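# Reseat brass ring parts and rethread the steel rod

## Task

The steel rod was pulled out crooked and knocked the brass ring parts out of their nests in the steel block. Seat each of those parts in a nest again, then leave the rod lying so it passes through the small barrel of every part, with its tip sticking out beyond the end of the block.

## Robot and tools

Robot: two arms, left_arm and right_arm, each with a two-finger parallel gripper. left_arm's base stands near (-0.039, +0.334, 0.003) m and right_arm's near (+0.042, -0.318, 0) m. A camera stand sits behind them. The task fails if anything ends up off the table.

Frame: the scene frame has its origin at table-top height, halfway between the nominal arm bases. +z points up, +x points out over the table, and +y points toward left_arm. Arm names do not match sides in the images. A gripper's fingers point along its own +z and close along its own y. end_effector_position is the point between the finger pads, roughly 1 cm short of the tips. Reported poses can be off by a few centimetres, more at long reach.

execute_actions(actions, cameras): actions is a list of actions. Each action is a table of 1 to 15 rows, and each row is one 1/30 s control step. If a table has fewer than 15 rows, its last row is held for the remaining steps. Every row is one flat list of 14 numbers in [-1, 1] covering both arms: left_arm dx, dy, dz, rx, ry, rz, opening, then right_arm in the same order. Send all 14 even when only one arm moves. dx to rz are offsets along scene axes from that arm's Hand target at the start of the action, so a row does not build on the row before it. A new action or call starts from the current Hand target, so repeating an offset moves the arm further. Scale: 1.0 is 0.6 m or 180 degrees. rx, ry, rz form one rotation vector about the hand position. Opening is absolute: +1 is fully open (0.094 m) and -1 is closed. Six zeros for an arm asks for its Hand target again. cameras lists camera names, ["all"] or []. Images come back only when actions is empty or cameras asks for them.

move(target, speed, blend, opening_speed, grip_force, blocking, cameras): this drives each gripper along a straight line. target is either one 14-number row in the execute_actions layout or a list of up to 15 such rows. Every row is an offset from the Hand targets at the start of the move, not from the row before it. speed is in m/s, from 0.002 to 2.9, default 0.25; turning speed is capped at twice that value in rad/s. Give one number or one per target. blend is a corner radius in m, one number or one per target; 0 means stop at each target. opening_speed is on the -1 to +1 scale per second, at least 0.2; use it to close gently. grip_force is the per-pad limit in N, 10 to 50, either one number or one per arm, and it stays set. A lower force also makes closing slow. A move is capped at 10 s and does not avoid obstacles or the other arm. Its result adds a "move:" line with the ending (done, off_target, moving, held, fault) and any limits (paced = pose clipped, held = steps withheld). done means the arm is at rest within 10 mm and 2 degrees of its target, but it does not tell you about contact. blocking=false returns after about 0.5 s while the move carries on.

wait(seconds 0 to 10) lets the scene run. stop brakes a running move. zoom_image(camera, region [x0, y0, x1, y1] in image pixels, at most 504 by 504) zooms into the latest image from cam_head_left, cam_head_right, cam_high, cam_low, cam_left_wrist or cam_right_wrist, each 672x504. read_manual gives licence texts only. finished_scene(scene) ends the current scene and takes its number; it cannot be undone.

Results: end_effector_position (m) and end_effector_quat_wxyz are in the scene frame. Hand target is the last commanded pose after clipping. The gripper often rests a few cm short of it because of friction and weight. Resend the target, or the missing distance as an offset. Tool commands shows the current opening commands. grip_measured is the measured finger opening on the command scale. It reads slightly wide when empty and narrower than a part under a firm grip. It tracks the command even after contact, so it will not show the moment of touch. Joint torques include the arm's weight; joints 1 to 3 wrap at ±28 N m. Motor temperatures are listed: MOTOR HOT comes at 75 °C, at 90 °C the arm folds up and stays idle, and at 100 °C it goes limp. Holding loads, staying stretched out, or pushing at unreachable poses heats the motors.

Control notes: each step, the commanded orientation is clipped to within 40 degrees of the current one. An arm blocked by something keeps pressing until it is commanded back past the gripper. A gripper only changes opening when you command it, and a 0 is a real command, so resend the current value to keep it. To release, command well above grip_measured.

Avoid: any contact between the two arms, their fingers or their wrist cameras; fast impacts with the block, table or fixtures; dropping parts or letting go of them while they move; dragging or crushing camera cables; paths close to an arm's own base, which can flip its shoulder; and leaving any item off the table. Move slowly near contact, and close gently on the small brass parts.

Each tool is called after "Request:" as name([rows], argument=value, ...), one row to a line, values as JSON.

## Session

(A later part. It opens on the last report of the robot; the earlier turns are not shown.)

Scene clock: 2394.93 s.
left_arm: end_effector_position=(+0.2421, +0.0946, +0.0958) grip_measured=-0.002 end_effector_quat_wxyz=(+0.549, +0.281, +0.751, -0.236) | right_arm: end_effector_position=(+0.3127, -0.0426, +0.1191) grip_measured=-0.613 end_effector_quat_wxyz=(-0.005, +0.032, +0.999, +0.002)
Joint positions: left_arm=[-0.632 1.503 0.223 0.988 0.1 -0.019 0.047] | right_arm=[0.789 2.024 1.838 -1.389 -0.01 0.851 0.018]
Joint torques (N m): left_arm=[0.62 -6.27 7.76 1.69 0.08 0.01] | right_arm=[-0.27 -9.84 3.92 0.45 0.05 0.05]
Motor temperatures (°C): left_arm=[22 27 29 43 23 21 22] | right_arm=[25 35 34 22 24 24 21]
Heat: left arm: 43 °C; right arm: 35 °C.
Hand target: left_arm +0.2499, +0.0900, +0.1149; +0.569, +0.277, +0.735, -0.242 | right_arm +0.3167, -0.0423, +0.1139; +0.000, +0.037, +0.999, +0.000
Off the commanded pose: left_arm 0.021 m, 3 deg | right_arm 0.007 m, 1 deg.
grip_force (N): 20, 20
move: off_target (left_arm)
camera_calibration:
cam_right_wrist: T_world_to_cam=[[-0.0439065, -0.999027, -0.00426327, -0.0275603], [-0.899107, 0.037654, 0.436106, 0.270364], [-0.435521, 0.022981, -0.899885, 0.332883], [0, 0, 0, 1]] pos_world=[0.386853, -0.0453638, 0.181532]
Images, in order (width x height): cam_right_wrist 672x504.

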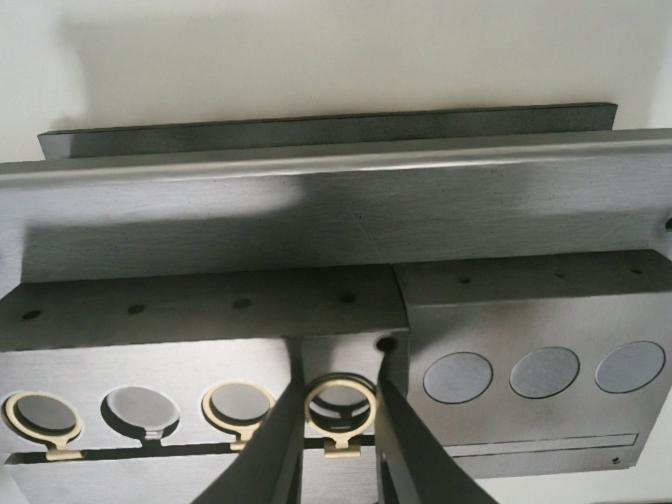

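Request:
move([
  [0,0,0,0,0,0,0.0,0.0,0.000,-0.0035,0,0,0,-0.69],
  [0,0,0,0,0,0,0.0,0.0,0.000,-0.0035,0,0,0,-0.56],
], speed=0.02, opening_speed=0.25, cameras=["cam_right_wrist","cam_left_wrist"])

Request:
zoom_image(camera="cam_right_wrist", region=[280, 340, 400, 470])

Request:
zoom_image(camera="cam_left_wrist", region=[430, 90, 520, 150])

Scene clock: 2403.77 s.
left_arm: end_effector_position=(+0.2421, +0.0946, +0.0958) grip_measured=-0.002 end_effector_quat_wxyz=(+0.549, +0.281, +0.751, -0.236) | right_arm: end_effector_position=(+0.3133, -0.0423, +0.1186) grip_measured=-0.562 end_effector_quat_wxyz=(-0.004, +0.033, +0.999, +0.002)
Joint positions: left_arm=[-0.632 1.503 0.223 0.988 0.1 -0.019 0.047] | right_arm=[0.789 2.024 1.836 -1.385 -0.008 0.852 0.021]
Joint torques (N m): left_arm=[0.61 -6.22 7.77 1.7 0.08 0.01] | right_arm=[-0.25 -9.85 3.43 0.49 0.04 0.05]
Heat: left arm: 43 °C; right arm: 35 °C.
Hand target: left_arm +0.2499, +0.0900, +0.1149; +0.569, +0.277, +0.735, -0.242 | right_arm +0.3166, -0.0423, +0.1118; +0.000, +0.037, +0.999, +0.000
Off the commanded pose: left_arm 0.021 m, 3 deg | right_arm 0.008 m, 1 deg.
grip_force (N): 20, 20
move: off_target (left_arm)
camera_calibration:
cam_left_wrist: T_world_to_cam=[[-0.671561, -0.74004, 0.0367024, 0.232721], [-0.498619, 0.414729, -0.76117, 0.194847], [0.548074, -0.529472, -0.647514, 0.0737456], [0, 0, 0, 1]] pos_world=[0.213023, 0.13046, 0.187522]
cam_right_wrist: T_world_to_cam=[[-0.0442842, -0.999006, -0.00517681, -0.0270311], [-0.900105, 0.0376509, 0.434043, 0.271607], [-0.433417, 0.0238809, -0.900877, 0.33219], [0, 0, 0, 1]] pos_world=[0.387255, -0.0451634, 0.181233]
Images, in order (width x height): cam_left_wrist 672x504, cam_right_wrist 672x504.

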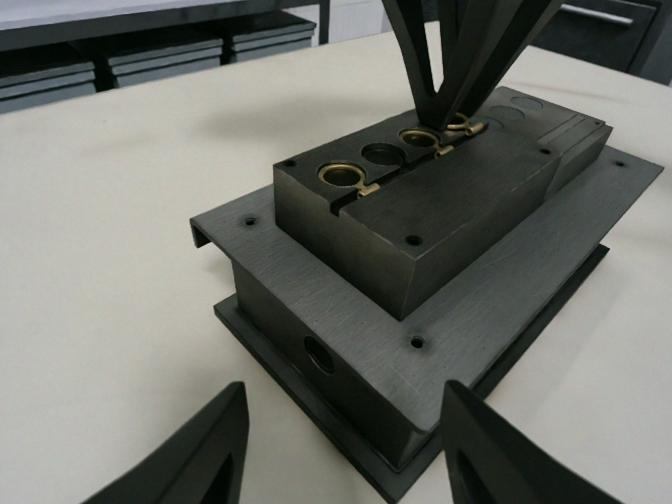

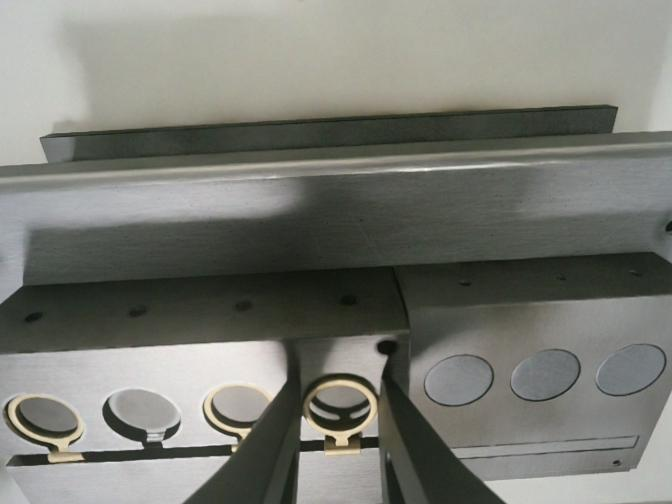

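Scaled by 3.877.

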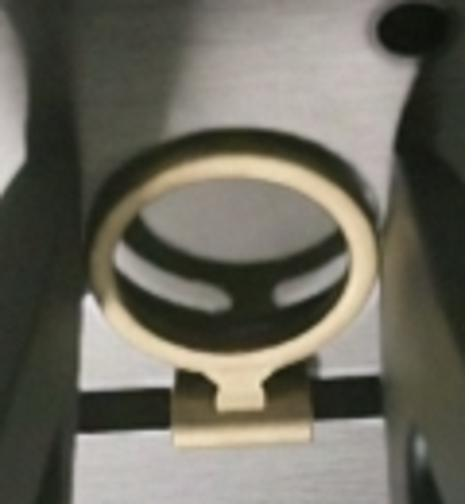

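Scaled by 5.600.

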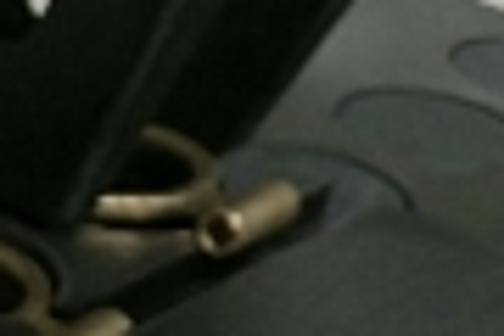

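Request:
move([
  [0,0,0,0,0,0,0.0,0.0,0.000,0.0,0,0,0,-0.69],
  [0,0,0,0,0,0,0.0,0.0,0.000,0.03,0,0,0,-0.69],
], speed=0.04, opening_speed=0.25, cameras=["cam_right_wrist"])

Request:
zoom_image(camera="cam_right_wrist", region=[280, 330, 400, 470])

Scene clock: 2430.77 s.
left_arm: end_effector_position=(+0.2421, +0.0946, +0.0958) grip_measured=-0.002 end_effector_quat_wxyz=(+0.549, +0.281, +0.751, -0.236) | right_arm: end_effector_position=(+0.3143, -0.0410, +0.1277) grip_measured=-0.617 end_effector_quat_wxyz=(-0.001, +0.033, +0.999, +0.006)
Joint positions: left_arm=[-0.632 1.503 0.223 0.988 0.1 -0.019 0.047] | right_arm=[0.789 2.024 1.872 -1.412 -0.009 0.852 0.018]
Joint torques (N m): left_arm=[0.62 -6.23 7.76 1.69 0.09 0] | right_arm=[-0.25 -9.54 6.45 0.11 0.05 0.05]
Heat: left arm: 43 °C; right arm: 35 °C.
Hand target: left_arm +0.2499, +0.0900, +0.1149; +0.569, +0.277, +0.735, -0.242 | right_arm +0.3167, -0.0422, +0.1298; +0.000, +0.037, +0.999, +0.000
Off the commanded pose: left_arm 0.021 m, 3 deg | right_arm 0.003 m, 1 deg.
grip_force (N): 20, 20
move: off_target (left_arm)
camera_calibration:
cam_right_wrist: T_world_to_cam=[[-0.0442643, -0.998943, -0.0124105, -0.0247733], [-0.902691, 0.0346709, 0.428891, 0.269982], [-0.428007, 0.0301874, -0.903271, 0.339585], [0, 0, 0, 1]] pos_world=[0.387959, -0.0443588, 0.190637]
Images, in order (width x height): cam_right_wrist 672x504.

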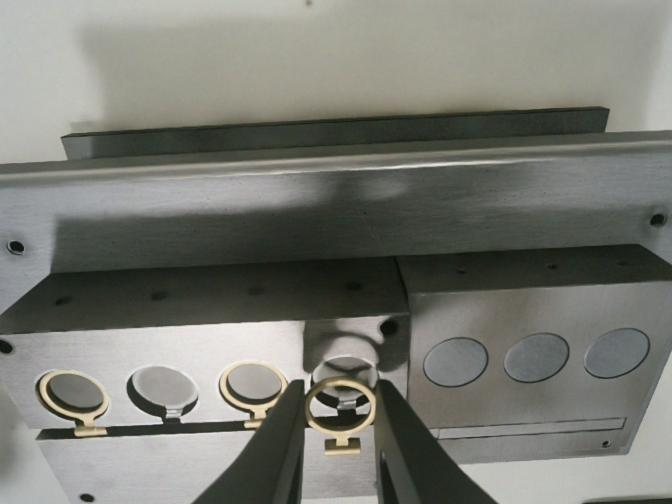

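Scaled by 3.600.

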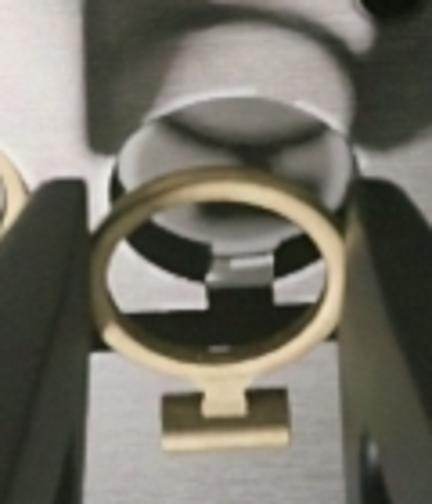

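Request:
move(target=[0,0,0,0,0,0,0.0,-0.002,0.0005,-0.025,0,0,0,-0.69], speed=0.03, cameras=["cam_right_wrist"])

Request:
zoom_image(camera="cam_right_wrist", region=[280, 330, 400, 470])

Scene clock: 2448.60 s.
left_arm: end_effector_position=(+0.2421, +0.0946, +0.0958) grip_measured=-0.002 end_effector_quat_wxyz=(+0.549, +0.281, +0.751, -0.236) | right_arm: end_effector_position=(+0.3121, -0.0432, +0.1191) grip_measured=-0.617 end_effector_quat_wxyz=(-0.006, +0.034, +0.999, +0.000)
Joint positions: left_arm=[-0.632 1.503 0.223 0.988 0.1 -0.019 0.047] | right_arm=[0.789 2.024 1.838 -1.393 -0.009 0.854 0.018]
Joint torques (N m): left_arm=[0.62 -6.24 7.77 1.7 0.08 0.02] | right_arm=[-0.01 -9.95 3.92 0.48 0.05 0.06]
Heat: left arm: 43 °C; right arm: 35 °C.
Hand target: left_arm +0.2499, +0.0900, +0.1149; +0.569, +0.277, +0.735, -0.242 | right_arm +0.3155, -0.0419, +0.1148; +0.000, +0.037, +0.999, +0.000
Off the commanded pose: left_arm 0.021 m, 3 deg | right_arm 0.006 m, 1 deg.
grip_force (N): 20, 20
move: off_target (left_arm)
camera_calibration:
cam_right_wrist: T_world_to_cam=[[-0.0465735, -0.998914, -0.00142074, -0.0277655], [-0.898045, 0.0412476, 0.437965, 0.269402], [-0.437431, 0.0216735, -0.898991, 0.333105], [0, 0, 0, 1]] pos_world=[0.386352, -0.0460671, 0.18143]
Images, in order (width x height): cam_right_wrist 672x504.

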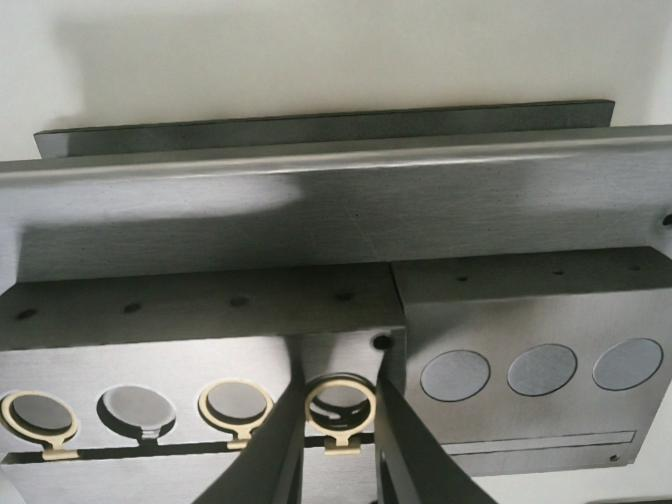

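Scaled by 3.600.

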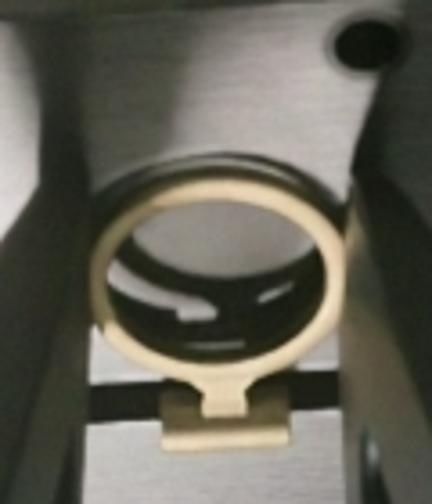

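Request:
move(target=[0,0,0,0,0,0,0.0,-0.002,0.0022,-0.003,0,0,0,-0.69], speed=0.02, cameras=["cam_right_wrist"])

Request:
zoom_image(camera="cam_right_wrist", region=[280, 330, 400, 470])

Scene clock: 2462.17 s.
left_arm: end_effector_position=(+0.2421, +0.0946, +0.0958) grip_measured=-0.002 end_effector_quat_wxyz=(+0.549, +0.281, +0.751, -0.236) | right_arm: end_effector_position=(+0.3128, -0.0426, +0.1188) grip_measured=-0.617 end_effector_quat_wxyz=(-0.005, +0.036, +0.999, +0.001)
Joint positions: left_arm=[-0.632 1.503 0.223 0.988 0.1 -0.019 0.047] | right_arm=[0.789 2.024 1.837 -1.388 -0.009 0.858 0.018]
Joint torques (N m): left_arm=[0.72 -6.22 7.82 1.7 0.08 0.01] | right_arm=[0.43 -10 3.52 0.49 0.05 0.09]
Heat: left arm: 43 °C; right arm: 35 °C.
Hand target: left_arm +0.2499, +0.0900, +0.1149; +0.569, +0.277, +0.735, -0.242 | right_arm +0.3143, -0.0406, +0.1130; +0.000, +0.037, +0.999, +0.000
Off the commanded pose: left_arm 0.021 m, 3 deg | right_arm 0.006 m, 1 deg.
grip_force (N): 20, 20
move: off_target (left_arm)
camera_calibration:
cam_right_wrist: T_world_to_cam=[[-0.0507534, -0.998703, -0.0039446, -0.0254593], [-0.898931, 0.0439614, 0.435878, 0.270777], [-0.43514, 0.0256682, -0.899997, 0.332621], [0, 0, 0, 1]] pos_world=[0.386854, -0.0458678, 0.181232]
Images, in order (width x height): cam_right_wrist 672x504.

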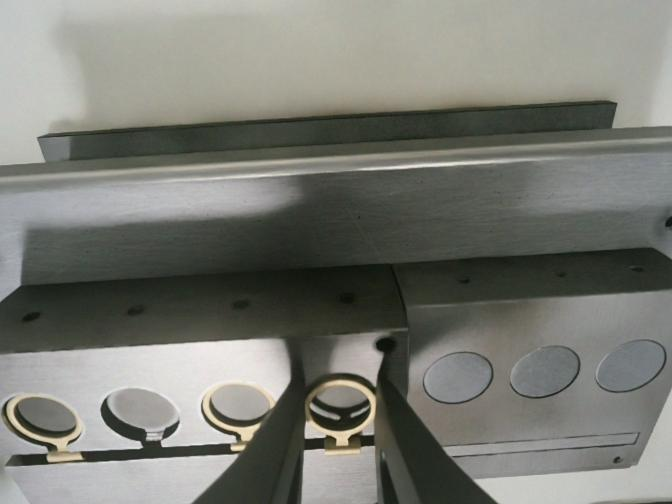

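Scaled by 3.600.

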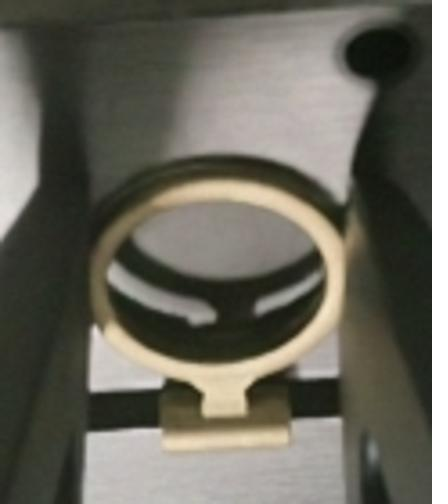

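Request:
move([
  [0,0,0,0,0,0,0.0,-0.001,0.000,-0.001,0,0,0,-0.69],
  [0,0,0,0,0,0,0.0,-0.001,0.000,-0.001,0,0,0,-0.56],
], speed=0.02, opening_speed=0.25, cameras=["cam_right_wrist","cam_left_wrist"])

Request:
zoom_image(camera="cam_right_wrist", region=[280, 330, 400, 470])

Request:
zoom_image(camera="cam_left_wrist", region=[430, 90, 520, 150])

Scene clock: 2473.27 s.
left_arm: end_effector_position=(+0.2421, +0.0946, +0.0958) grip_measured=-0.002 end_effector_quat_wxyz=(+0.549, +0.281, +0.751, -0.236) | right_arm: end_effector_position=(+0.3123, -0.0422, +0.1185) grip_measured=-0.562 end_effector_quat_wxyz=(-0.005, +0.036, +0.999, +0.001)
Joint positions: left_arm=[-0.632 1.503 0.223 0.988 0.1 -0.019 0.047] | right_arm=[0.79 2.024 1.835 -1.387 -0.008 0.86 0.021]
Joint torques (N m): left_arm=[0.62 -6.24 7.82 1.68 0.09 0.01] | right_arm=[0.35 -10.14 3.25 0.51 0.04 0.05]
Heat: left arm: 43 °C; right arm: 35 °C.
Hand target: left_arm +0.2499, +0.0900, +0.1149; +0.569, +0.277, +0.735, -0.242 | right_arm +0.3137, -0.0407, +0.1124; +0.000, +0.037, +0.999, +0.000
Off the commanded pose: left_arm 0.021 m, 3 deg | right_arm 0.006 m, 1 deg.
grip_force (N): 20, 20
move: off_target (left_arm)
camera_calibration:
cam_left_wrist: T_world_to_cam=[[-0.671561, -0.74004, 0.0367024, 0.232721], [-0.498619, 0.414729, -0.76117, 0.194847], [0.548074, -0.529472, -0.647514, 0.0737456], [0, 0, 0, 1]] pos_world=[0.213023, 0.13046, 0.187522]
cam_right_wrist: T_world_to_cam=[[-0.0503594, -0.998726, -0.00314735, -0.0253839], [-0.899065, 0.0439613, 0.435602, 0.270499], [-0.434909, 0.0247663, -0.900134, 0.332108], [0, 0, 0, 1]] pos_world=[0.386354, -0.0454681, 0.181032]
Images, in order (width x height): cam_left_wrist 672x504, cam_right_wrist 672x504.

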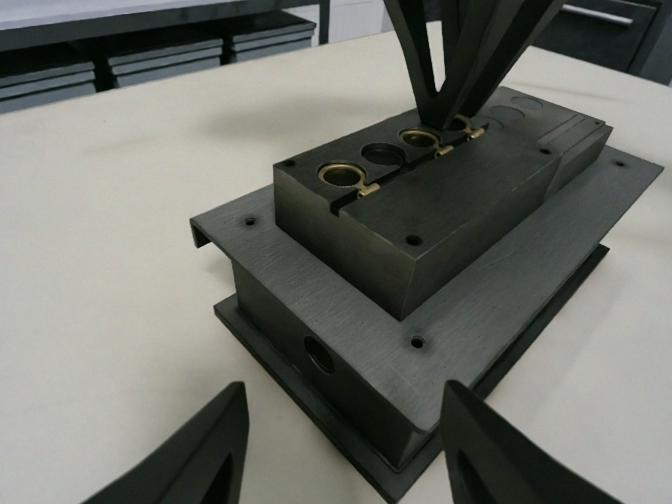

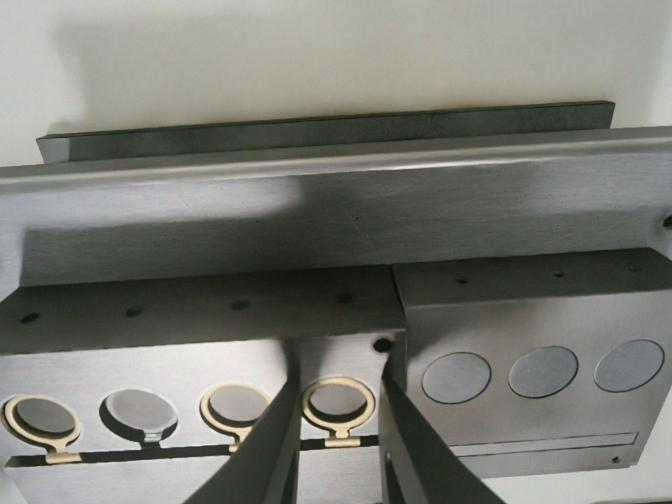

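Scaled by 3.600.

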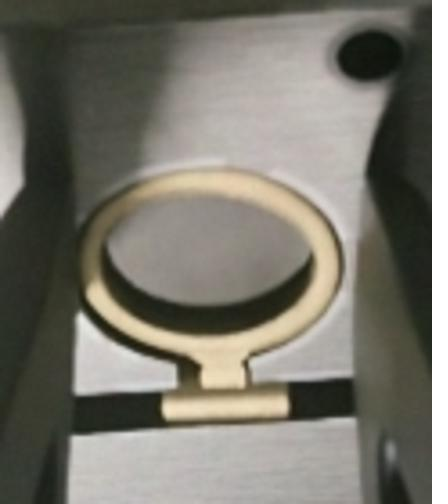

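Scaled by 5.600.

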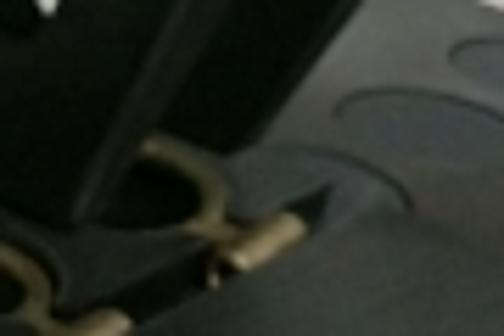

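Request:
move([
  [0,0,0,0,0,0,0.0,0,0,0,0,0,0,-0.45],
  [0,0,0,0,0,0,0.0,0,0,0.06,0,0,0,-0.45],
], speed=0.05, opening_speed=0.3, cameras=["cam_right_wrist","cam_left_wrist"])

Request:
zoom_image(camera="cam_left_wrist", region=[430, 100, 500, 160])

Request:
zoom_image(camera="cam_right_wrist", region=[20, 280, 420, 400])

Scene clock: 2481.60 s.
left_arm: end_effector_position=(+0.2421, +0.0946, +0.0958) grip_measured=-0.002 end_effector_quat_wxyz=(+0.549, +0.281, +0.751, -0.236) | right_arm: end_effector_position=(+0.3136, -0.0414, +0.1492) grip_measured=-0.452 end_effector_quat_wxyz=(+0.003, +0.036, +0.999, +0.008)
Joint positions: left_arm=[-0.632 1.503 0.223 0.988 0.1 -0.019 0.047] | right_arm=[0.79 2.024 1.958 -1.49 -0.006 0.86 0.026]
Joint torques (N m): left_arm=[0.64 -6.24 7.76 1.7 0.08 0.01] | right_arm=[0.35 -8.91 6.37 0.11 0.02 0.05]
Heat: left arm: 43 °C; right arm: 35 °C.
Hand target: left_arm +0.2499, +0.0900, +0.1149; +0.569, +0.277, +0.735, -0.242 | right_arm +0.3137, -0.0406, +0.1484; +0.000, +0.037, +0.999, +0.000
Off the commanded pose: left_arm 0.021 m, 3 deg | right_arm 0.001 m, 1 deg.
grip_force (N): 20, 20
move: off_target (left_arm)
camera_calibration:
cam_left_wrist: T_world_to_cam=[[-0.671561, -0.74004, 0.0367024, 0.232721], [-0.498619, 0.414729, -0.76117, 0.194847], [0.548074, -0.529472, -0.647514, 0.0737456], [0, 0, 0, 1]] pos_world=[0.213023, 0.13046, 0.187522]
cam_right_wrist: T_world_to_cam=[[-0.0506399, -0.998574, -0.0168994, -0.0222174], [-0.905726, 0.0387882, 0.422085, 0.262138], [-0.420828, 0.0366806, -0.906399, 0.357307], [0, 0, 0, 1]] pos_world=[0.386665, -0.0454597, 0.212842]
Images, in order (width x height): cam_left_wrist 672x504, cam_right_wrist 672x504.

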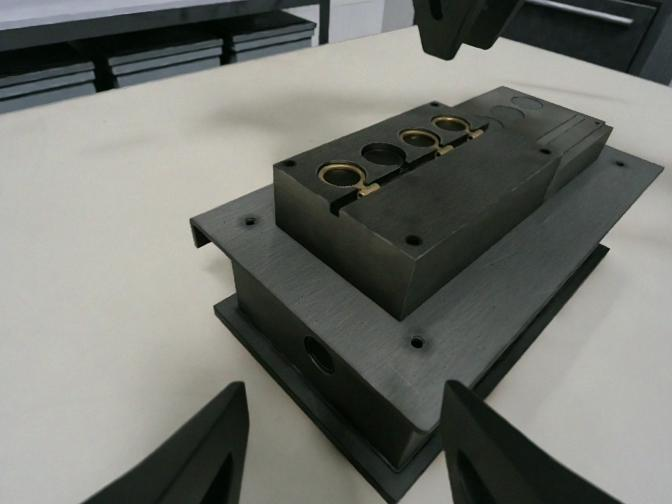

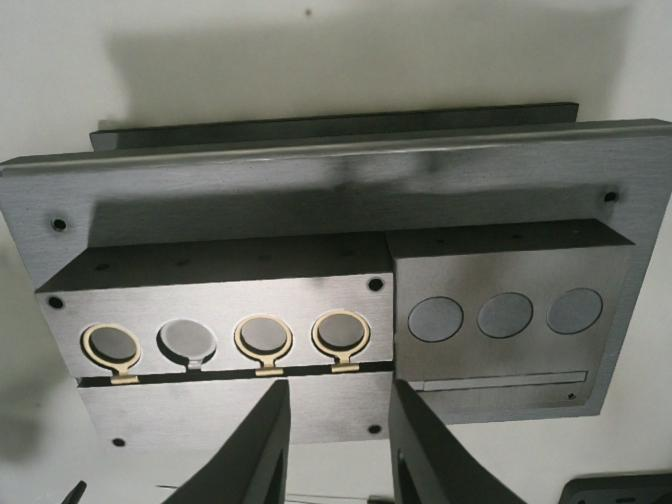

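Scaled by 7.200.

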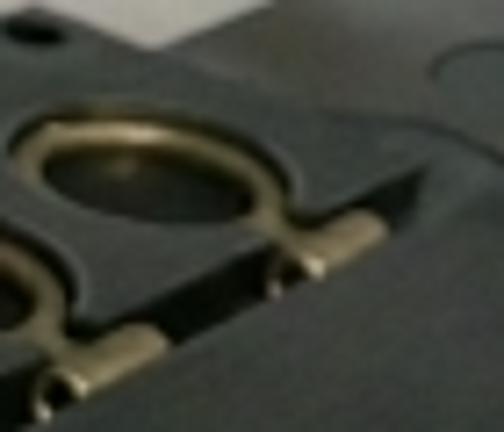

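Scaled by 1.260.

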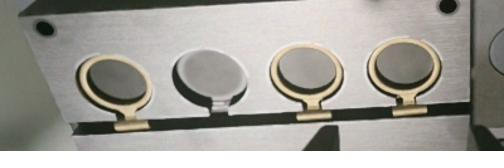

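Request:
move(target=[-0.20,0.22,0.16,0,0,0,0.0,0,0,0,0,0,0,-0.45], speed=0.15, cameras=["cam_head_left","cam_left_wrist"])

Scene clock: 2505.23 s.
left_arm: end_effector_position=(+0.1327, +0.2227, +0.1969) grip_measured=-0.002 end_effector_quat_wxyz=(+0.559, +0.267, +0.745, -0.247) | right_arm: end_effector_position=(+0.3136, -0.0414, +0.1492) grip_measured=-0.452 end_effector_quat_wxyz=(+0.003, +0.036, +0.999, +0.008)
Joint positions: left_arm=[0.194 0.121 0.361 -0.65 0.883 0.251 0.047] | right_arm=[0.79 2.024 1.958 -1.49 -0.006 0.86 0.026]
Joint torques (N m): left_arm=[0.72 3.25 10.63 1.33 0.32 0.14] | right_arm=[0.34 -8.92 6.37 0.12 0.02 0.04]
Heat: left arm: 43 °C; right arm: 35 °C.
Hand target: left_arm +0.1299, +0.2219, +0.2109; +0.569, +0.277, +0.735, -0.242 | right_arm +0.3137, -0.0406, +0.1484; +0.000, +0.037, +0.999, +0.000
Off the commanded pose: left_arm 0.014 m, 2 deg | right_arm 0.001 m, 1 deg.
grip_force (N): 20, 20
move: off_target (left_arm)
camera_calibration:
cam_left_wrist: T_world_to_cam=[[-0.663773, -0.745518, 0.0600755, 0.245997], [-0.495089, 0.377754, -0.782425, 0.176088], [0.560618, -0.549095, -0.61984, 0.264191], [0, 0, 0, 1]] pos_world=[0.102355, 0.261944, 0.286753]
Images, in order (width x height): cam_head_left 672x504, cam_left_wrist 672x504.

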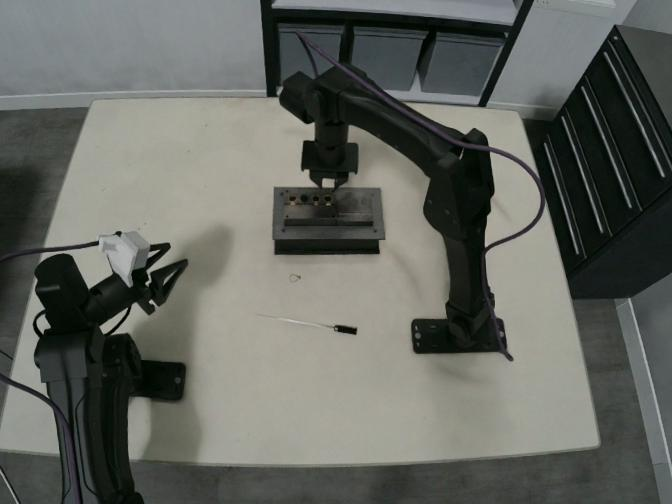

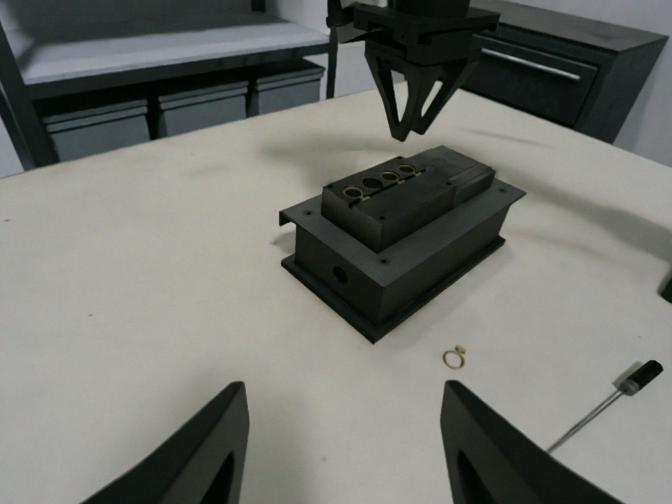

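Request:
move([
  [0,0,0,0,0,0,0.0,0,0,0.05,0,0,0,-0.45],
  [0,0,0,0,0,0,0.0,-0.2162,0.1177,0.02,0,0,0.5667,-0.45],
], speed=0.2, blend=0.02, cameras=["cam_right_wrist","cam_high"])

Scene clock: 2517.80 s.
left_arm: end_effector_position=(+0.1325, +0.2225, +0.1968) grip_measured=-0.002 end_effector_quat_wxyz=(+0.559, +0.267, +0.745, -0.247) | right_arm: end_effector_position=(+0.1849, +0.0305, +0.1521) grip_measured=-0.451 end_effector_quat_wxyz=(+0.015, +0.750, -0.661, +0.005)
Joint positions: left_arm=[0.194 0.121 0.361 -0.651 0.885 0.252 0.047] | right_arm=[1.18 2.029 1.976 -1.55 -0.001 -0.519 0.026]
Joint torques (N m): left_arm=[0.81 3.32 10.59 1.34 0.33 0.14] | right_arm=[0.18 -12.74 3.7 0.31 -0.02 -0.06]
Heat: left arm: 42 °C; right arm: 35 °C.
Hand target: left_arm +0.1299, +0.2219, +0.2108; +0.569, +0.277, +0.735, -0.242 | right_arm +0.1839, +0.0299, +0.1604; +0.001, +0.753, -0.658, +0.000
Off the commanded pose: left_arm 0.014 m, 2 deg | right_arm 0.008 m, 2 deg.
grip_force (N): 20, 20
move: off_target (left_arm); blend cut to 0.015 m at target 1
camera_calibration:
cam_right_wrist: T_world_to_cam=[[0.988987, 0.146914, -0.0179134, -0.183927], [0.139152, -0.881781, 0.450664, -0.0278374], [0.0504133, -0.448194, -0.892514, 0.228539], [0, 0, 0, 1]] pos_world=[0.174253, 0.104905, 0.213225]
Images, in order (width x height): cam_high 672x504, cam_right_wrist 672x504.

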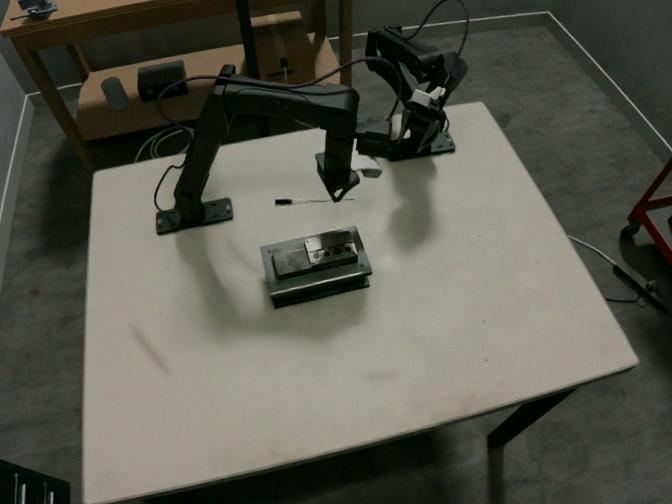

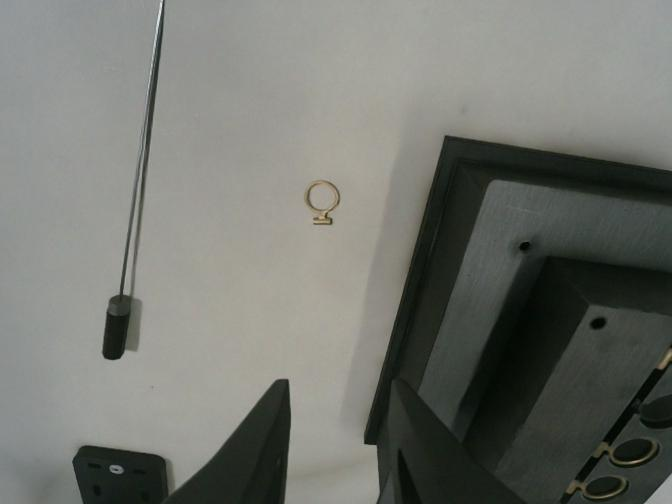

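Request:
move(target=[0,0,0,0,0,0,0.0,-0.0182,0.0013,-0.14,0,0,0,-0.45], speed=0.1, cameras=["cam_right_wrist"])

Scene clock: 2529.20 s.
left_arm: end_effector_position=(+0.1325, +0.2225, +0.1968) grip_measured=-0.002 end_effector_quat_wxyz=(+0.559, +0.267, +0.745, -0.247) | right_arm: end_effector_position=(+0.1725, +0.0251, +0.0612) grip_measured=-0.451 end_effector_quat_wxyz=(+0.031, +0.753, -0.657, +0.011)
Joint positions: left_arm=[0.194 0.121 0.361 -0.651 0.885 0.252 0.047] | right_arm=[1.206 2.023 1.604 -1.218 -0.001 -0.503 0.026]
Joint torques (N m): left_arm=[0.79 3.26 10.56 1.33 0.32 0.13] | right_arm=[0.38 -14.39 3.69 0.33 -0.02 0.03]
Heat: left arm: 42 °C; right arm: 36 °C.
Hand target: left_arm +0.1299, +0.2219, +0.2108; +0.569, +0.277, +0.735, -0.242 | right_arm +0.1731, +0.0308, +0.0765; +0.000, +0.753, -0.658, +0.000
Off the commanded pose: left_arm 0.014 m, 2 deg | right_arm 0.016 m, 4 deg.
grip_force (N): 20, 20
move: off_target (left_arm, right_arm)
camera_calibration:
cam_right_wrist: T_world_to_cam=[[0.987344, 0.154733, -0.0347621, -0.171407], [0.152427, -0.865383, 0.477365, 0.00575924], [0.0437818, -0.476623, -0.878017, 0.146603], [0, 0, 0, 1]] pos_world=[0.161941, 0.10138, 0.120012]
Images, in order (width x height): cam_right_wrist 672x504.

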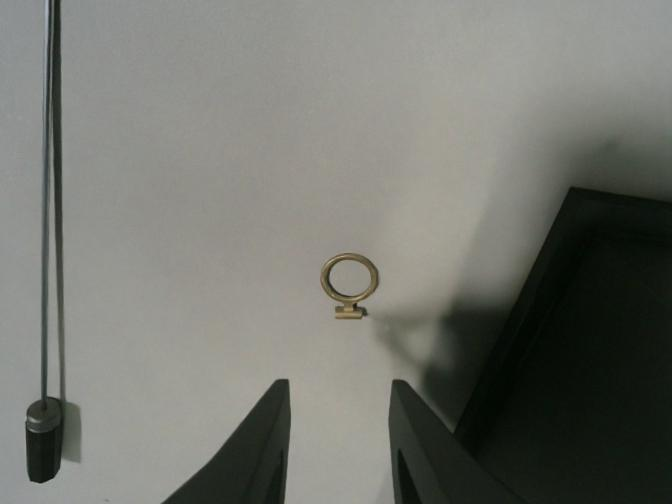

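Request:
move(target=[0,0,0,0,0,0,0.0,0.0023,0.002,-0.03,0.0195,-0.0077,0.004,-0.45], speed=0.06, cameras=["cam_right_wrist"])

Scene clock: 2539.57 s.
left_arm: end_effector_position=(+0.1325, +0.2225, +0.1968) grip_measured=-0.002 end_effector_quat_wxyz=(+0.559, +0.267, +0.745, -0.247) | right_arm: end_effector_position=(+0.1729, +0.0256, +0.0434) grip_measured=-0.451 end_effector_quat_wxyz=(+0.000, +0.755, -0.656, +0.000)
Joint positions: left_arm=[0.194 0.121 0.361 -0.651 0.885 0.252 0.047] | right_arm=[1.206 1.978 1.468 -1.061 0 -0.507 0.026]
Joint torques (N m): left_arm=[0.83 3.36 10.58 1.33 0.33 0.14] | right_arm=[0.18 -13.81 3.77 0.5 -0.02 -0.08]
Motor temperatures (°C): left_arm=[22 27 34 41 23 21 22] | right_arm=[25 37 33 22 24 24 21]
Heat: left arm: 41 °C; right arm: 37 °C.
Hand target: left_arm +0.1299, +0.2219, +0.2108; +0.569, +0.277, +0.735, -0.242 | right_arm +0.1745, +0.0319, +0.0585; -0.030, +0.757, -0.653, -0.011
Off the commanded pose: left_arm 0.014 m, 2 deg | right_arm 0.016 m, 4 deg.
grip_force (N): 20, 20
move: off_target (left_arm, right_arm)
camera_calibration:
cam_right_wrist: T_world_to_cam=[[0.98705, 0.160408, -0.000958614, -0.174014], [0.145472, -0.892593, 0.42675, 0.0187331], [0.0675985, -0.421364, -0.904369, 0.126937], [0, 0, 0, 1]] pos_world=[0.160455, 0.098121, 0.106637]
Images, in order (width x height): cam_right_wrist 672x504.

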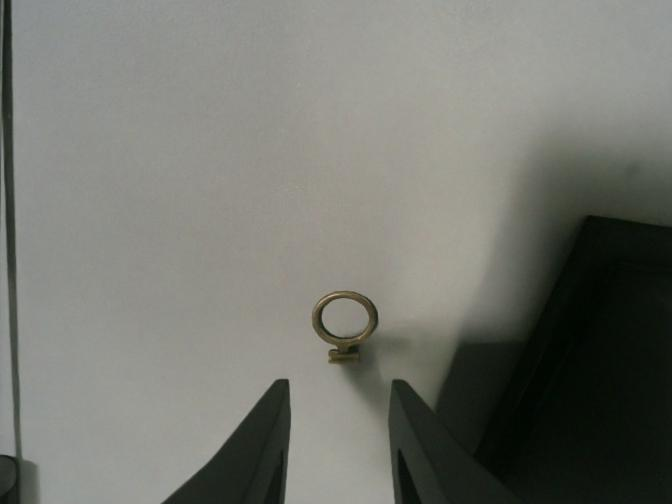

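Request:
move(target=[0,0,0,0,0,0,0.0,0.0025,0.0035,-0.0333,0,0,0,-0.45], speed=0.05, cameras=["cam_right_wrist"])

Scene clock: 2547.90 s.
left_arm: end_effector_position=(+0.1325, +0.2225, +0.1968) grip_measured=-0.002 end_effector_quat_wxyz=(+0.559, +0.267, +0.745, -0.247) | right_arm: end_effector_position=(+0.1745, +0.0298, +0.0336) grip_measured=-0.451 end_effector_quat_wxyz=(-0.014, +0.755, -0.655, -0.005)
Joint positions: left_arm=[0.194 0.121 0.361 -0.651 0.885 0.252 0.047] | right_arm=[1.206 1.978 1.427 -0.99 0 -0.509 0.026]
Joint torques (N m): left_arm=[0.76 3.32 10.61 1.35 0.33 0.14] | right_arm=[0.02 -11.38 3.77 0.54 -0.03 -0.08]
Heat: left arm: 41 °C; right arm: 38 °C.
Hand target: left_arm +0.1299, +0.2219, +0.2108; +0.569, +0.277, +0.735, -0.242 | right_arm +0.1760, +0.0341, +0.0385; -0.031, +0.757, -0.653, -0.011
Off the commanded pose: left_arm 0.014 m, 2 deg | right_arm 0.007 m, 2 deg.
grip_force (N): 20, 20
move: off_target (left_arm)
camera_calibration:
cam_right_wrist: T_world_to_cam=[[0.98668, 0.162064, 0.0140955, -0.176797], [0.142701, -0.903871, 0.403304, 0.0280765], [0.0781016, -0.395921, -0.914957, 0.11747], [0, 0, 0, 1]] pos_world=[0.161261, 0.100539, 0.0986489]
Images, in order (width x height): cam_right_wrist 672x504.

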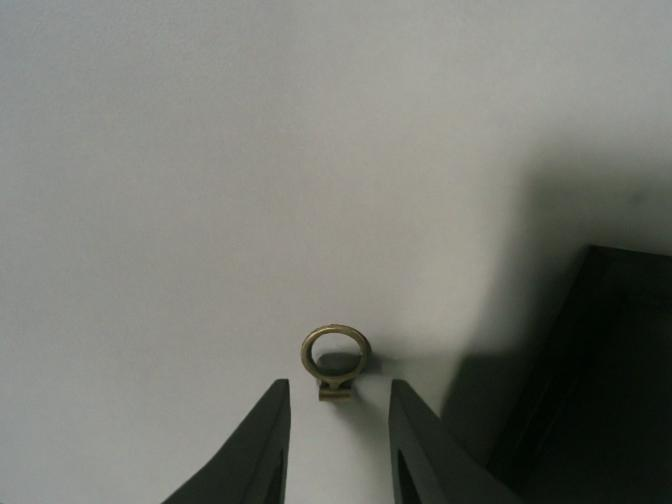

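Request:
move(target=[0,0,0,0,0,0,0.0,-0.0005,-0.004,-0.026,-0.0085,0.0033,0,-0.45], speed=0.05, cameras=["cam_right_wrist"])

Scene clock: 2555.23 s.
left_arm: end_effector_position=(+0.1325, +0.2225, +0.1968) grip_measured=-0.002 end_effector_quat_wxyz=(+0.559, +0.267, +0.745, -0.247) | right_arm: end_effector_position=(+0.1746, +0.0303, +0.0304) grip_measured=-0.451 end_effector_quat_wxyz=(-0.017, +0.756, -0.654, -0.006)
Joint positions: left_arm=[0.194 0.121 0.361 -0.651 0.885 0.252 0.047] | right_arm=[1.206 1.978 1.413 -0.97 0 -0.511 0.026]
Joint torques (N m): left_arm=[0.83 3.28 10.58 1.34 0.33 0.14] | right_arm=[-0.14 -8.66 3.75 0.54 -0.03 -0.08]
Heat: left arm: 41 °C; right arm: 39 °C.
Hand target: left_arm +0.1299, +0.2219, +0.2108; +0.569, +0.277, +0.735, -0.242 | right_arm +0.1756, +0.0317, +0.0228; -0.017, +0.757, -0.653, -0.006
Off the commanded pose: left_arm 0.014 m, 2 deg | right_arm 0.008 m, 0 deg.
grip_force (N): 20, 20
move: off_target (left_arm)
camera_calibration:
cam_right_wrist: T_world_to_cam=[[0.98639, 0.163512, 0.0172622, -0.177063], [0.1432, -0.905923, 0.398495, 0.0298088], [0.0807971, -0.390599, -0.917008, 0.114147], [0, 0, 0, 1]] pos_world=[0.161162, 0.100542, 0.0958514]
Images, in order (width x height): cam_right_wrist 672x504.

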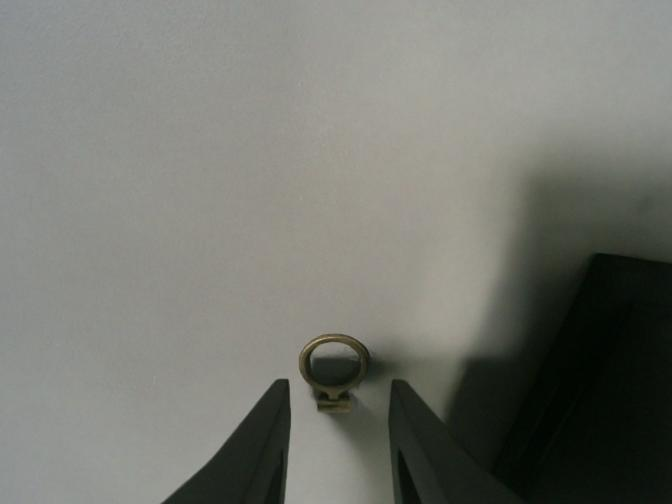

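Request:
move(target=[0,0,0,0,0,0,0.0,0,-0.002,-0.013,-0.0085,0.0033,0,-0.45], speed=0.03, cameras=["cam_right_wrist"])

Scene clock: 2560.23 s.
left_arm: end_effector_position=(+0.1325, +0.2225, +0.1968) grip_measured=-0.002 end_effector_quat_wxyz=(+0.559, +0.267, +0.745, -0.247) | right_arm: end_effector_position=(+0.1740, +0.0286, +0.0230) grip_measured=-0.451 end_effector_quat_wxyz=(-0.007, +0.756, -0.654, -0.003)
Joint positions: left_arm=[0.194 0.121 0.361 -0.651 0.885 0.252 0.047] | right_arm=[1.206 1.998 1.413 -0.97 0 -0.512 0.026]
Joint torques (N m): left_arm=[0.8 3.32 10.63 1.33 0.32 0.13] | right_arm=[-0.25 -7.98 4.64 0.41 -0.03 -0.08]
Heat: left arm: 41 °C; right arm: 38 °C.
Hand target: left_arm +0.1299, +0.2219, +0.2108; +0.569, +0.277, +0.735, -0.242 | right_arm +0.1756, +0.0304, +0.0150; -0.003, +0.757, -0.653, -0.001
Off the commanded pose: left_arm 0.014 m, 2 deg | right_arm 0.008 m, 0 deg.
grip_force (N): 20, 20
move: off_target (left_arm)
camera_calibration:
cam_right_wrist: T_world_to_cam=[[0.986301, 0.164817, 0.00681854, -0.175733], [0.147181, -0.897926, 0.414809, 0.0299962], [0.07449, -0.408123, -0.909883, 0.108132], [0, 0, 0, 1]] pos_world=[0.160856, 0.100029, 0.0871429]
Images, in order (width x height): cam_right_wrist 672x504.

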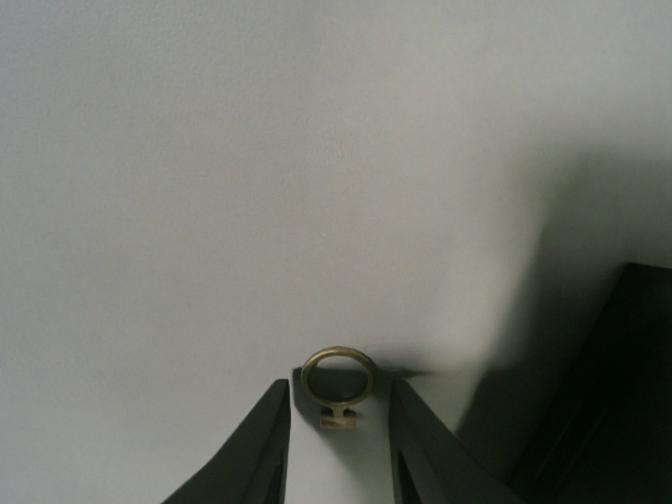

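Request:
move(target=[0,0,0,0,0,0,0.0,0.0008,-0.004,-0.015,0,0,0,-0.45], speed=0.03, cameras=["cam_right_wrist"])

Scene clock: 2565.93 s.
left_arm: end_effector_position=(+0.1325, +0.2225, +0.1968) grip_measured=-0.002 end_effector_quat_wxyz=(+0.559, +0.267, +0.745, -0.247) | right_arm: end_effector_position=(+0.1749, +0.0283, +0.0189) grip_measured=-0.451 end_effector_quat_wxyz=(-0.010, +0.757, -0.654, -0.004)
Joint positions: left_arm=[0.194 0.121 0.361 -0.651 0.885 0.252 0.047] | right_arm=[1.203 1.998 1.396 -0.946 0 -0.515 0.026]
Joint torques (N m): left_arm=[0.79 3.3 10.59 1.34 0.32 0.14] | right_arm=[-0.35 -7.61 3.71 0.52 -0.03 -0.08]
Heat: left arm: 41 °C; right arm: 39 °C.
Hand target: left_arm +0.1299, +0.2219, +0.2108; +0.569, +0.277, +0.735, -0.242 | right_arm +0.1761, +0.0280, +0.0060; -0.003, +0.757, -0.653, -0.001
Off the commanded pose: left_arm 0.014 m, 2 deg | right_arm 0.013 m, 1 deg.
grip_force (N): 20, 20
move: off_target (left_arm, right_arm)
camera_calibration:
cam_right_wrist: T_world_to_cam=[[0.986152, 0.165529, 0.0101912, -0.176712], [0.146888, -0.900322, 0.409688, 0.0314995], [0.0769906, -0.402518, -0.912169, 0.103654], [0, 0, 0, 1]] pos_world=[0.161658, 0.0993331, 0.0834455]
Images, in order (width x height): cam_right_wrist 672x504.

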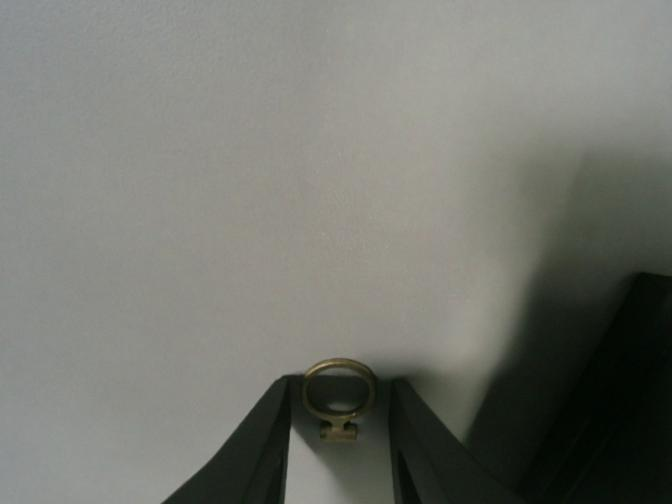

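Request:
move(target=[0,0,0,0,0,0,0.0,0.0008,-0.004,-0.012,0,0,0,-0.45], speed=0.02, cameras=["cam_right_wrist"])

Scene clock: 2570.90 s.
left_arm: end_effector_position=(+0.1325, +0.2225, +0.1968) grip_measured=-0.002 end_effector_quat_wxyz=(+0.559, +0.267, +0.745, -0.247) | right_arm: end_effector_position=(+0.1752, +0.0282, +0.0171) grip_measured=-0.451 end_effector_quat_wxyz=(-0.012, +0.757, -0.653, -0.004)
Joint positions: left_arm=[0.194 0.121 0.361 -0.651 0.885 0.252 0.047] | right_arm=[1.202 1.998 1.388 -0.936 0 -0.518 0.026]
Joint torques (N m): left_arm=[0.84 3.33 10.66 1.33 0.31 0.14] | right_arm=[-0.58 -7.42 2.48 0.7 -0.03 -0.07]
Heat: left arm: 41 °C; right arm: 39 °C.
Hand target: left_arm +0.1299, +0.2219, +0.2108; +0.569, +0.277, +0.735, -0.242 | right_arm +0.1766, +0.0257, -0.0011; -0.004, +0.757, -0.653, -0.002
Off the commanded pose: left_arm 0.014 m, 2 deg | right_arm 0.019 m, 1 deg.
grip_force (N): 20, 20
move: off_target (left_arm, right_arm)
camera_calibration:
cam_right_wrist: T_world_to_cam=[[0.985746, 0.167839, 0.0116171, -0.176925], [0.1486, -0.900966, 0.40765, 0.0318394], [0.0788863, -0.400113, -0.913064, 0.101604], [0, 0, 0, 1]] pos_world=[0.161657, 0.0990341, 0.0818466]
Images, in order (width x height): cam_right_wrist 672x504.

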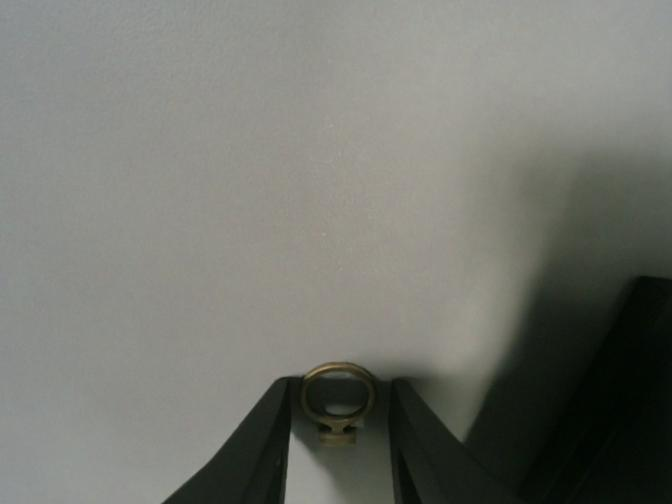

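Request:
move(target=[0,0,0,0,0,0,0.0,0.0,0.009,0.025,0,0,0,-0.45], speed=0.03, cameras=["cam_right_wrist"])

Scene clock: 2581.70 s.
left_arm: end_effector_position=(+0.1325, +0.2225, +0.1968) grip_measured=-0.002 end_effector_quat_wxyz=(+0.559, +0.267, +0.745, -0.247) | right_arm: end_effector_position=(+0.1755, +0.0290, +0.0185) grip_measured=-0.451 end_effector_quat_wxyz=(-0.012, +0.757, -0.653, -0.004)
Joint positions: left_arm=[0.194 0.121 0.361 -0.651 0.885 0.252 0.047] | right_arm=[1.202 1.998 1.394 -0.94 0 -0.519 0.026]
Joint torques (N m): left_arm=[0.87 3.28 10.62 1.33 0.32 0.15] | right_arm=[-0.08 -7.61 6.23 0.2 -0.03 -0.03]
Heat: left arm: 41 °C; right arm: 38 °C.
Hand target: left_arm +0.1299, +0.2219, +0.2108; +0.569, +0.277, +0.735, -0.242 | right_arm +0.1766, +0.0310, +0.0139; -0.003, +0.757, -0.653, -0.001
Off the commanded pose: left_arm 0.014 m, 2 deg | right_arm 0.005 m, 1 deg.
grip_force (N): 20, 20
move: off_target (left_arm)
camera_calibration:
cam_right_wrist: T_world_to_cam=[[0.985684, 0.168147, 0.0123571, -0.177454], [0.148687, -0.901482, 0.406476, 0.0320804], [0.0794875, -0.398819, -0.913578, 0.102995], [0, 0, 0, 1]] pos_world=[0.161957, 0.0998349, 0.0832472]
Images, in order (width x height): cam_right_wrist 672x504.

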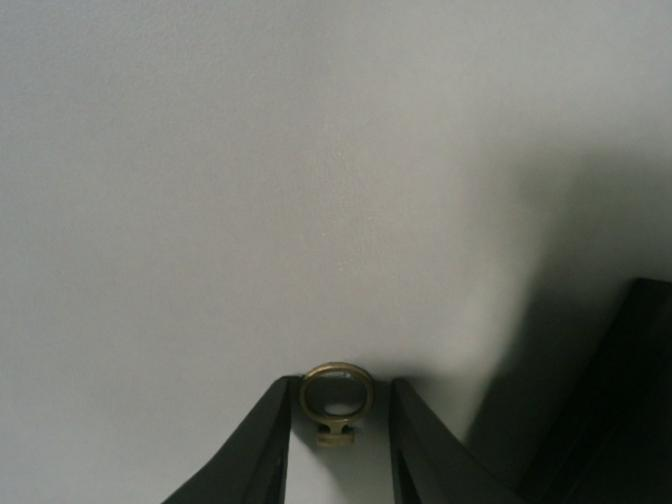

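Request:
move(target=[0,0,0,0,0,0,0.0,-0.001,0.004,0.009,0,0,0,-0.45], speed=0.03, cameras=["cam_right_wrist"])

Scene clock: 2585.87 s.
left_arm: end_effector_position=(+0.1325, +0.2225, +0.1968) grip_measured=-0.002 end_effector_quat_wxyz=(+0.559, +0.267, +0.745, -0.247) | right_arm: end_effector_position=(+0.1766, +0.0318, +0.0239) grip_measured=-0.451 end_effector_quat_wxyz=(-0.014, +0.757, -0.653, -0.005)
Joint positions: left_arm=[0.194 0.121 0.361 -0.651 0.885 0.252 0.047] | right_arm=[1.202 1.998 1.417 -0.959 0 -0.519 0.026]
Joint torques (N m): left_arm=[0.76 3.29 10.58 1.33 0.32 0.14] | right_arm=[0.27 -7.66 6.24 0.2 -0.03 0.01]
Heat: left arm: 41 °C; right arm: 38 °C.
Hand target: left_arm +0.1299, +0.2219, +0.2108; +0.569, +0.277, +0.735, -0.242 | right_arm +0.1760, +0.0334, +0.0193; -0.003, +0.757, -0.653, -0.001
Off the commanded pose: left_arm 0.014 m, 2 deg | right_arm 0.005 m, 1 deg.
grip_force (N): 20, 20
move: off_target (left_arm)
camera_calibration:
cam_right_wrist: T_world_to_cam=[[0.985667, 0.168092, 0.0143712, -0.179004], [0.148102, -0.902941, 0.403439, 0.0323996], [0.080791, -0.395528, -0.914894, 0.108698], [0, 0, 0, 1]] pos_world=[0.162858, 0.102337, 0.0889488]
Images, in order (width x height): cam_right_wrist 672x504.

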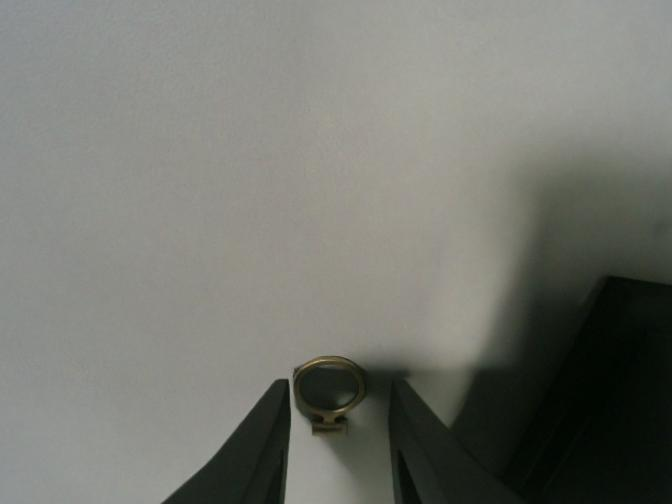

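Request:
move(target=[0,0,0,0,0,0,0.0,-0.004,0.001,-0.024,0,0,0,-0.45], speed=0.03, cameras=["cam_right_wrist"])

Scene clock: 2594.23 s.
left_arm: end_effector_position=(+0.1325, +0.2225, +0.1968) grip_measured=-0.002 end_effector_quat_wxyz=(+0.559, +0.267, +0.745, -0.247) | right_arm: end_effector_position=(+0.1749, +0.0311, +0.0180) grip_measured=-0.451 end_effector_quat_wxyz=(-0.007, +0.757, -0.653, -0.002)
Joint positions: left_arm=[0.194 0.121 0.361 -0.651 0.885 0.252 0.047] | right_arm=[1.207 2.015 1.417 -0.957 0.001 -0.514 0.026]
Joint torques (N m): left_arm=[0.79 3.3 10.56 1.33 0.31 0.14] | right_arm=[0.44 -7.66 3.81 0.58 -0.04 0.03]
Heat: left arm: 40 °C; right arm: 38 °C.
Hand target: left_arm +0.1299, +0.2219, +0.2108; +0.569, +0.277, +0.735, -0.242 | right_arm +0.1736, +0.0340, +0.0048; -0.003, +0.757, -0.653, -0.002
Off the commanded pose: left_arm 0.014 m, 2 deg | right_arm 0.014 m, 0 deg.
grip_force (N): 20, 20
move: off_target (left_arm, right_arm)
camera_calibration:
cam_right_wrist: T_world_to_cam=[[0.985787, 0.167836, 0.00743947, -0.176996], [0.149582, -0.897008, 0.415935, 0.033783], [0.0764821, -0.40891, -0.909364, 0.104223], [0, 0, 0, 1]] pos_world=[0.161455, 0.102628, 0.0820421]
Images, in order (width x height): cam_right_wrist 672x504.

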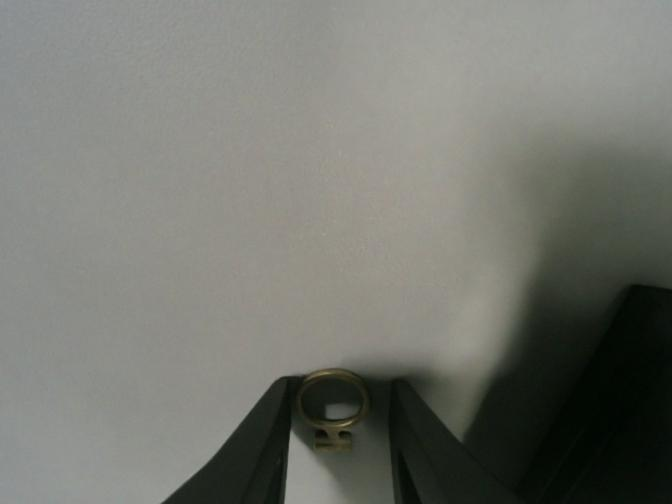

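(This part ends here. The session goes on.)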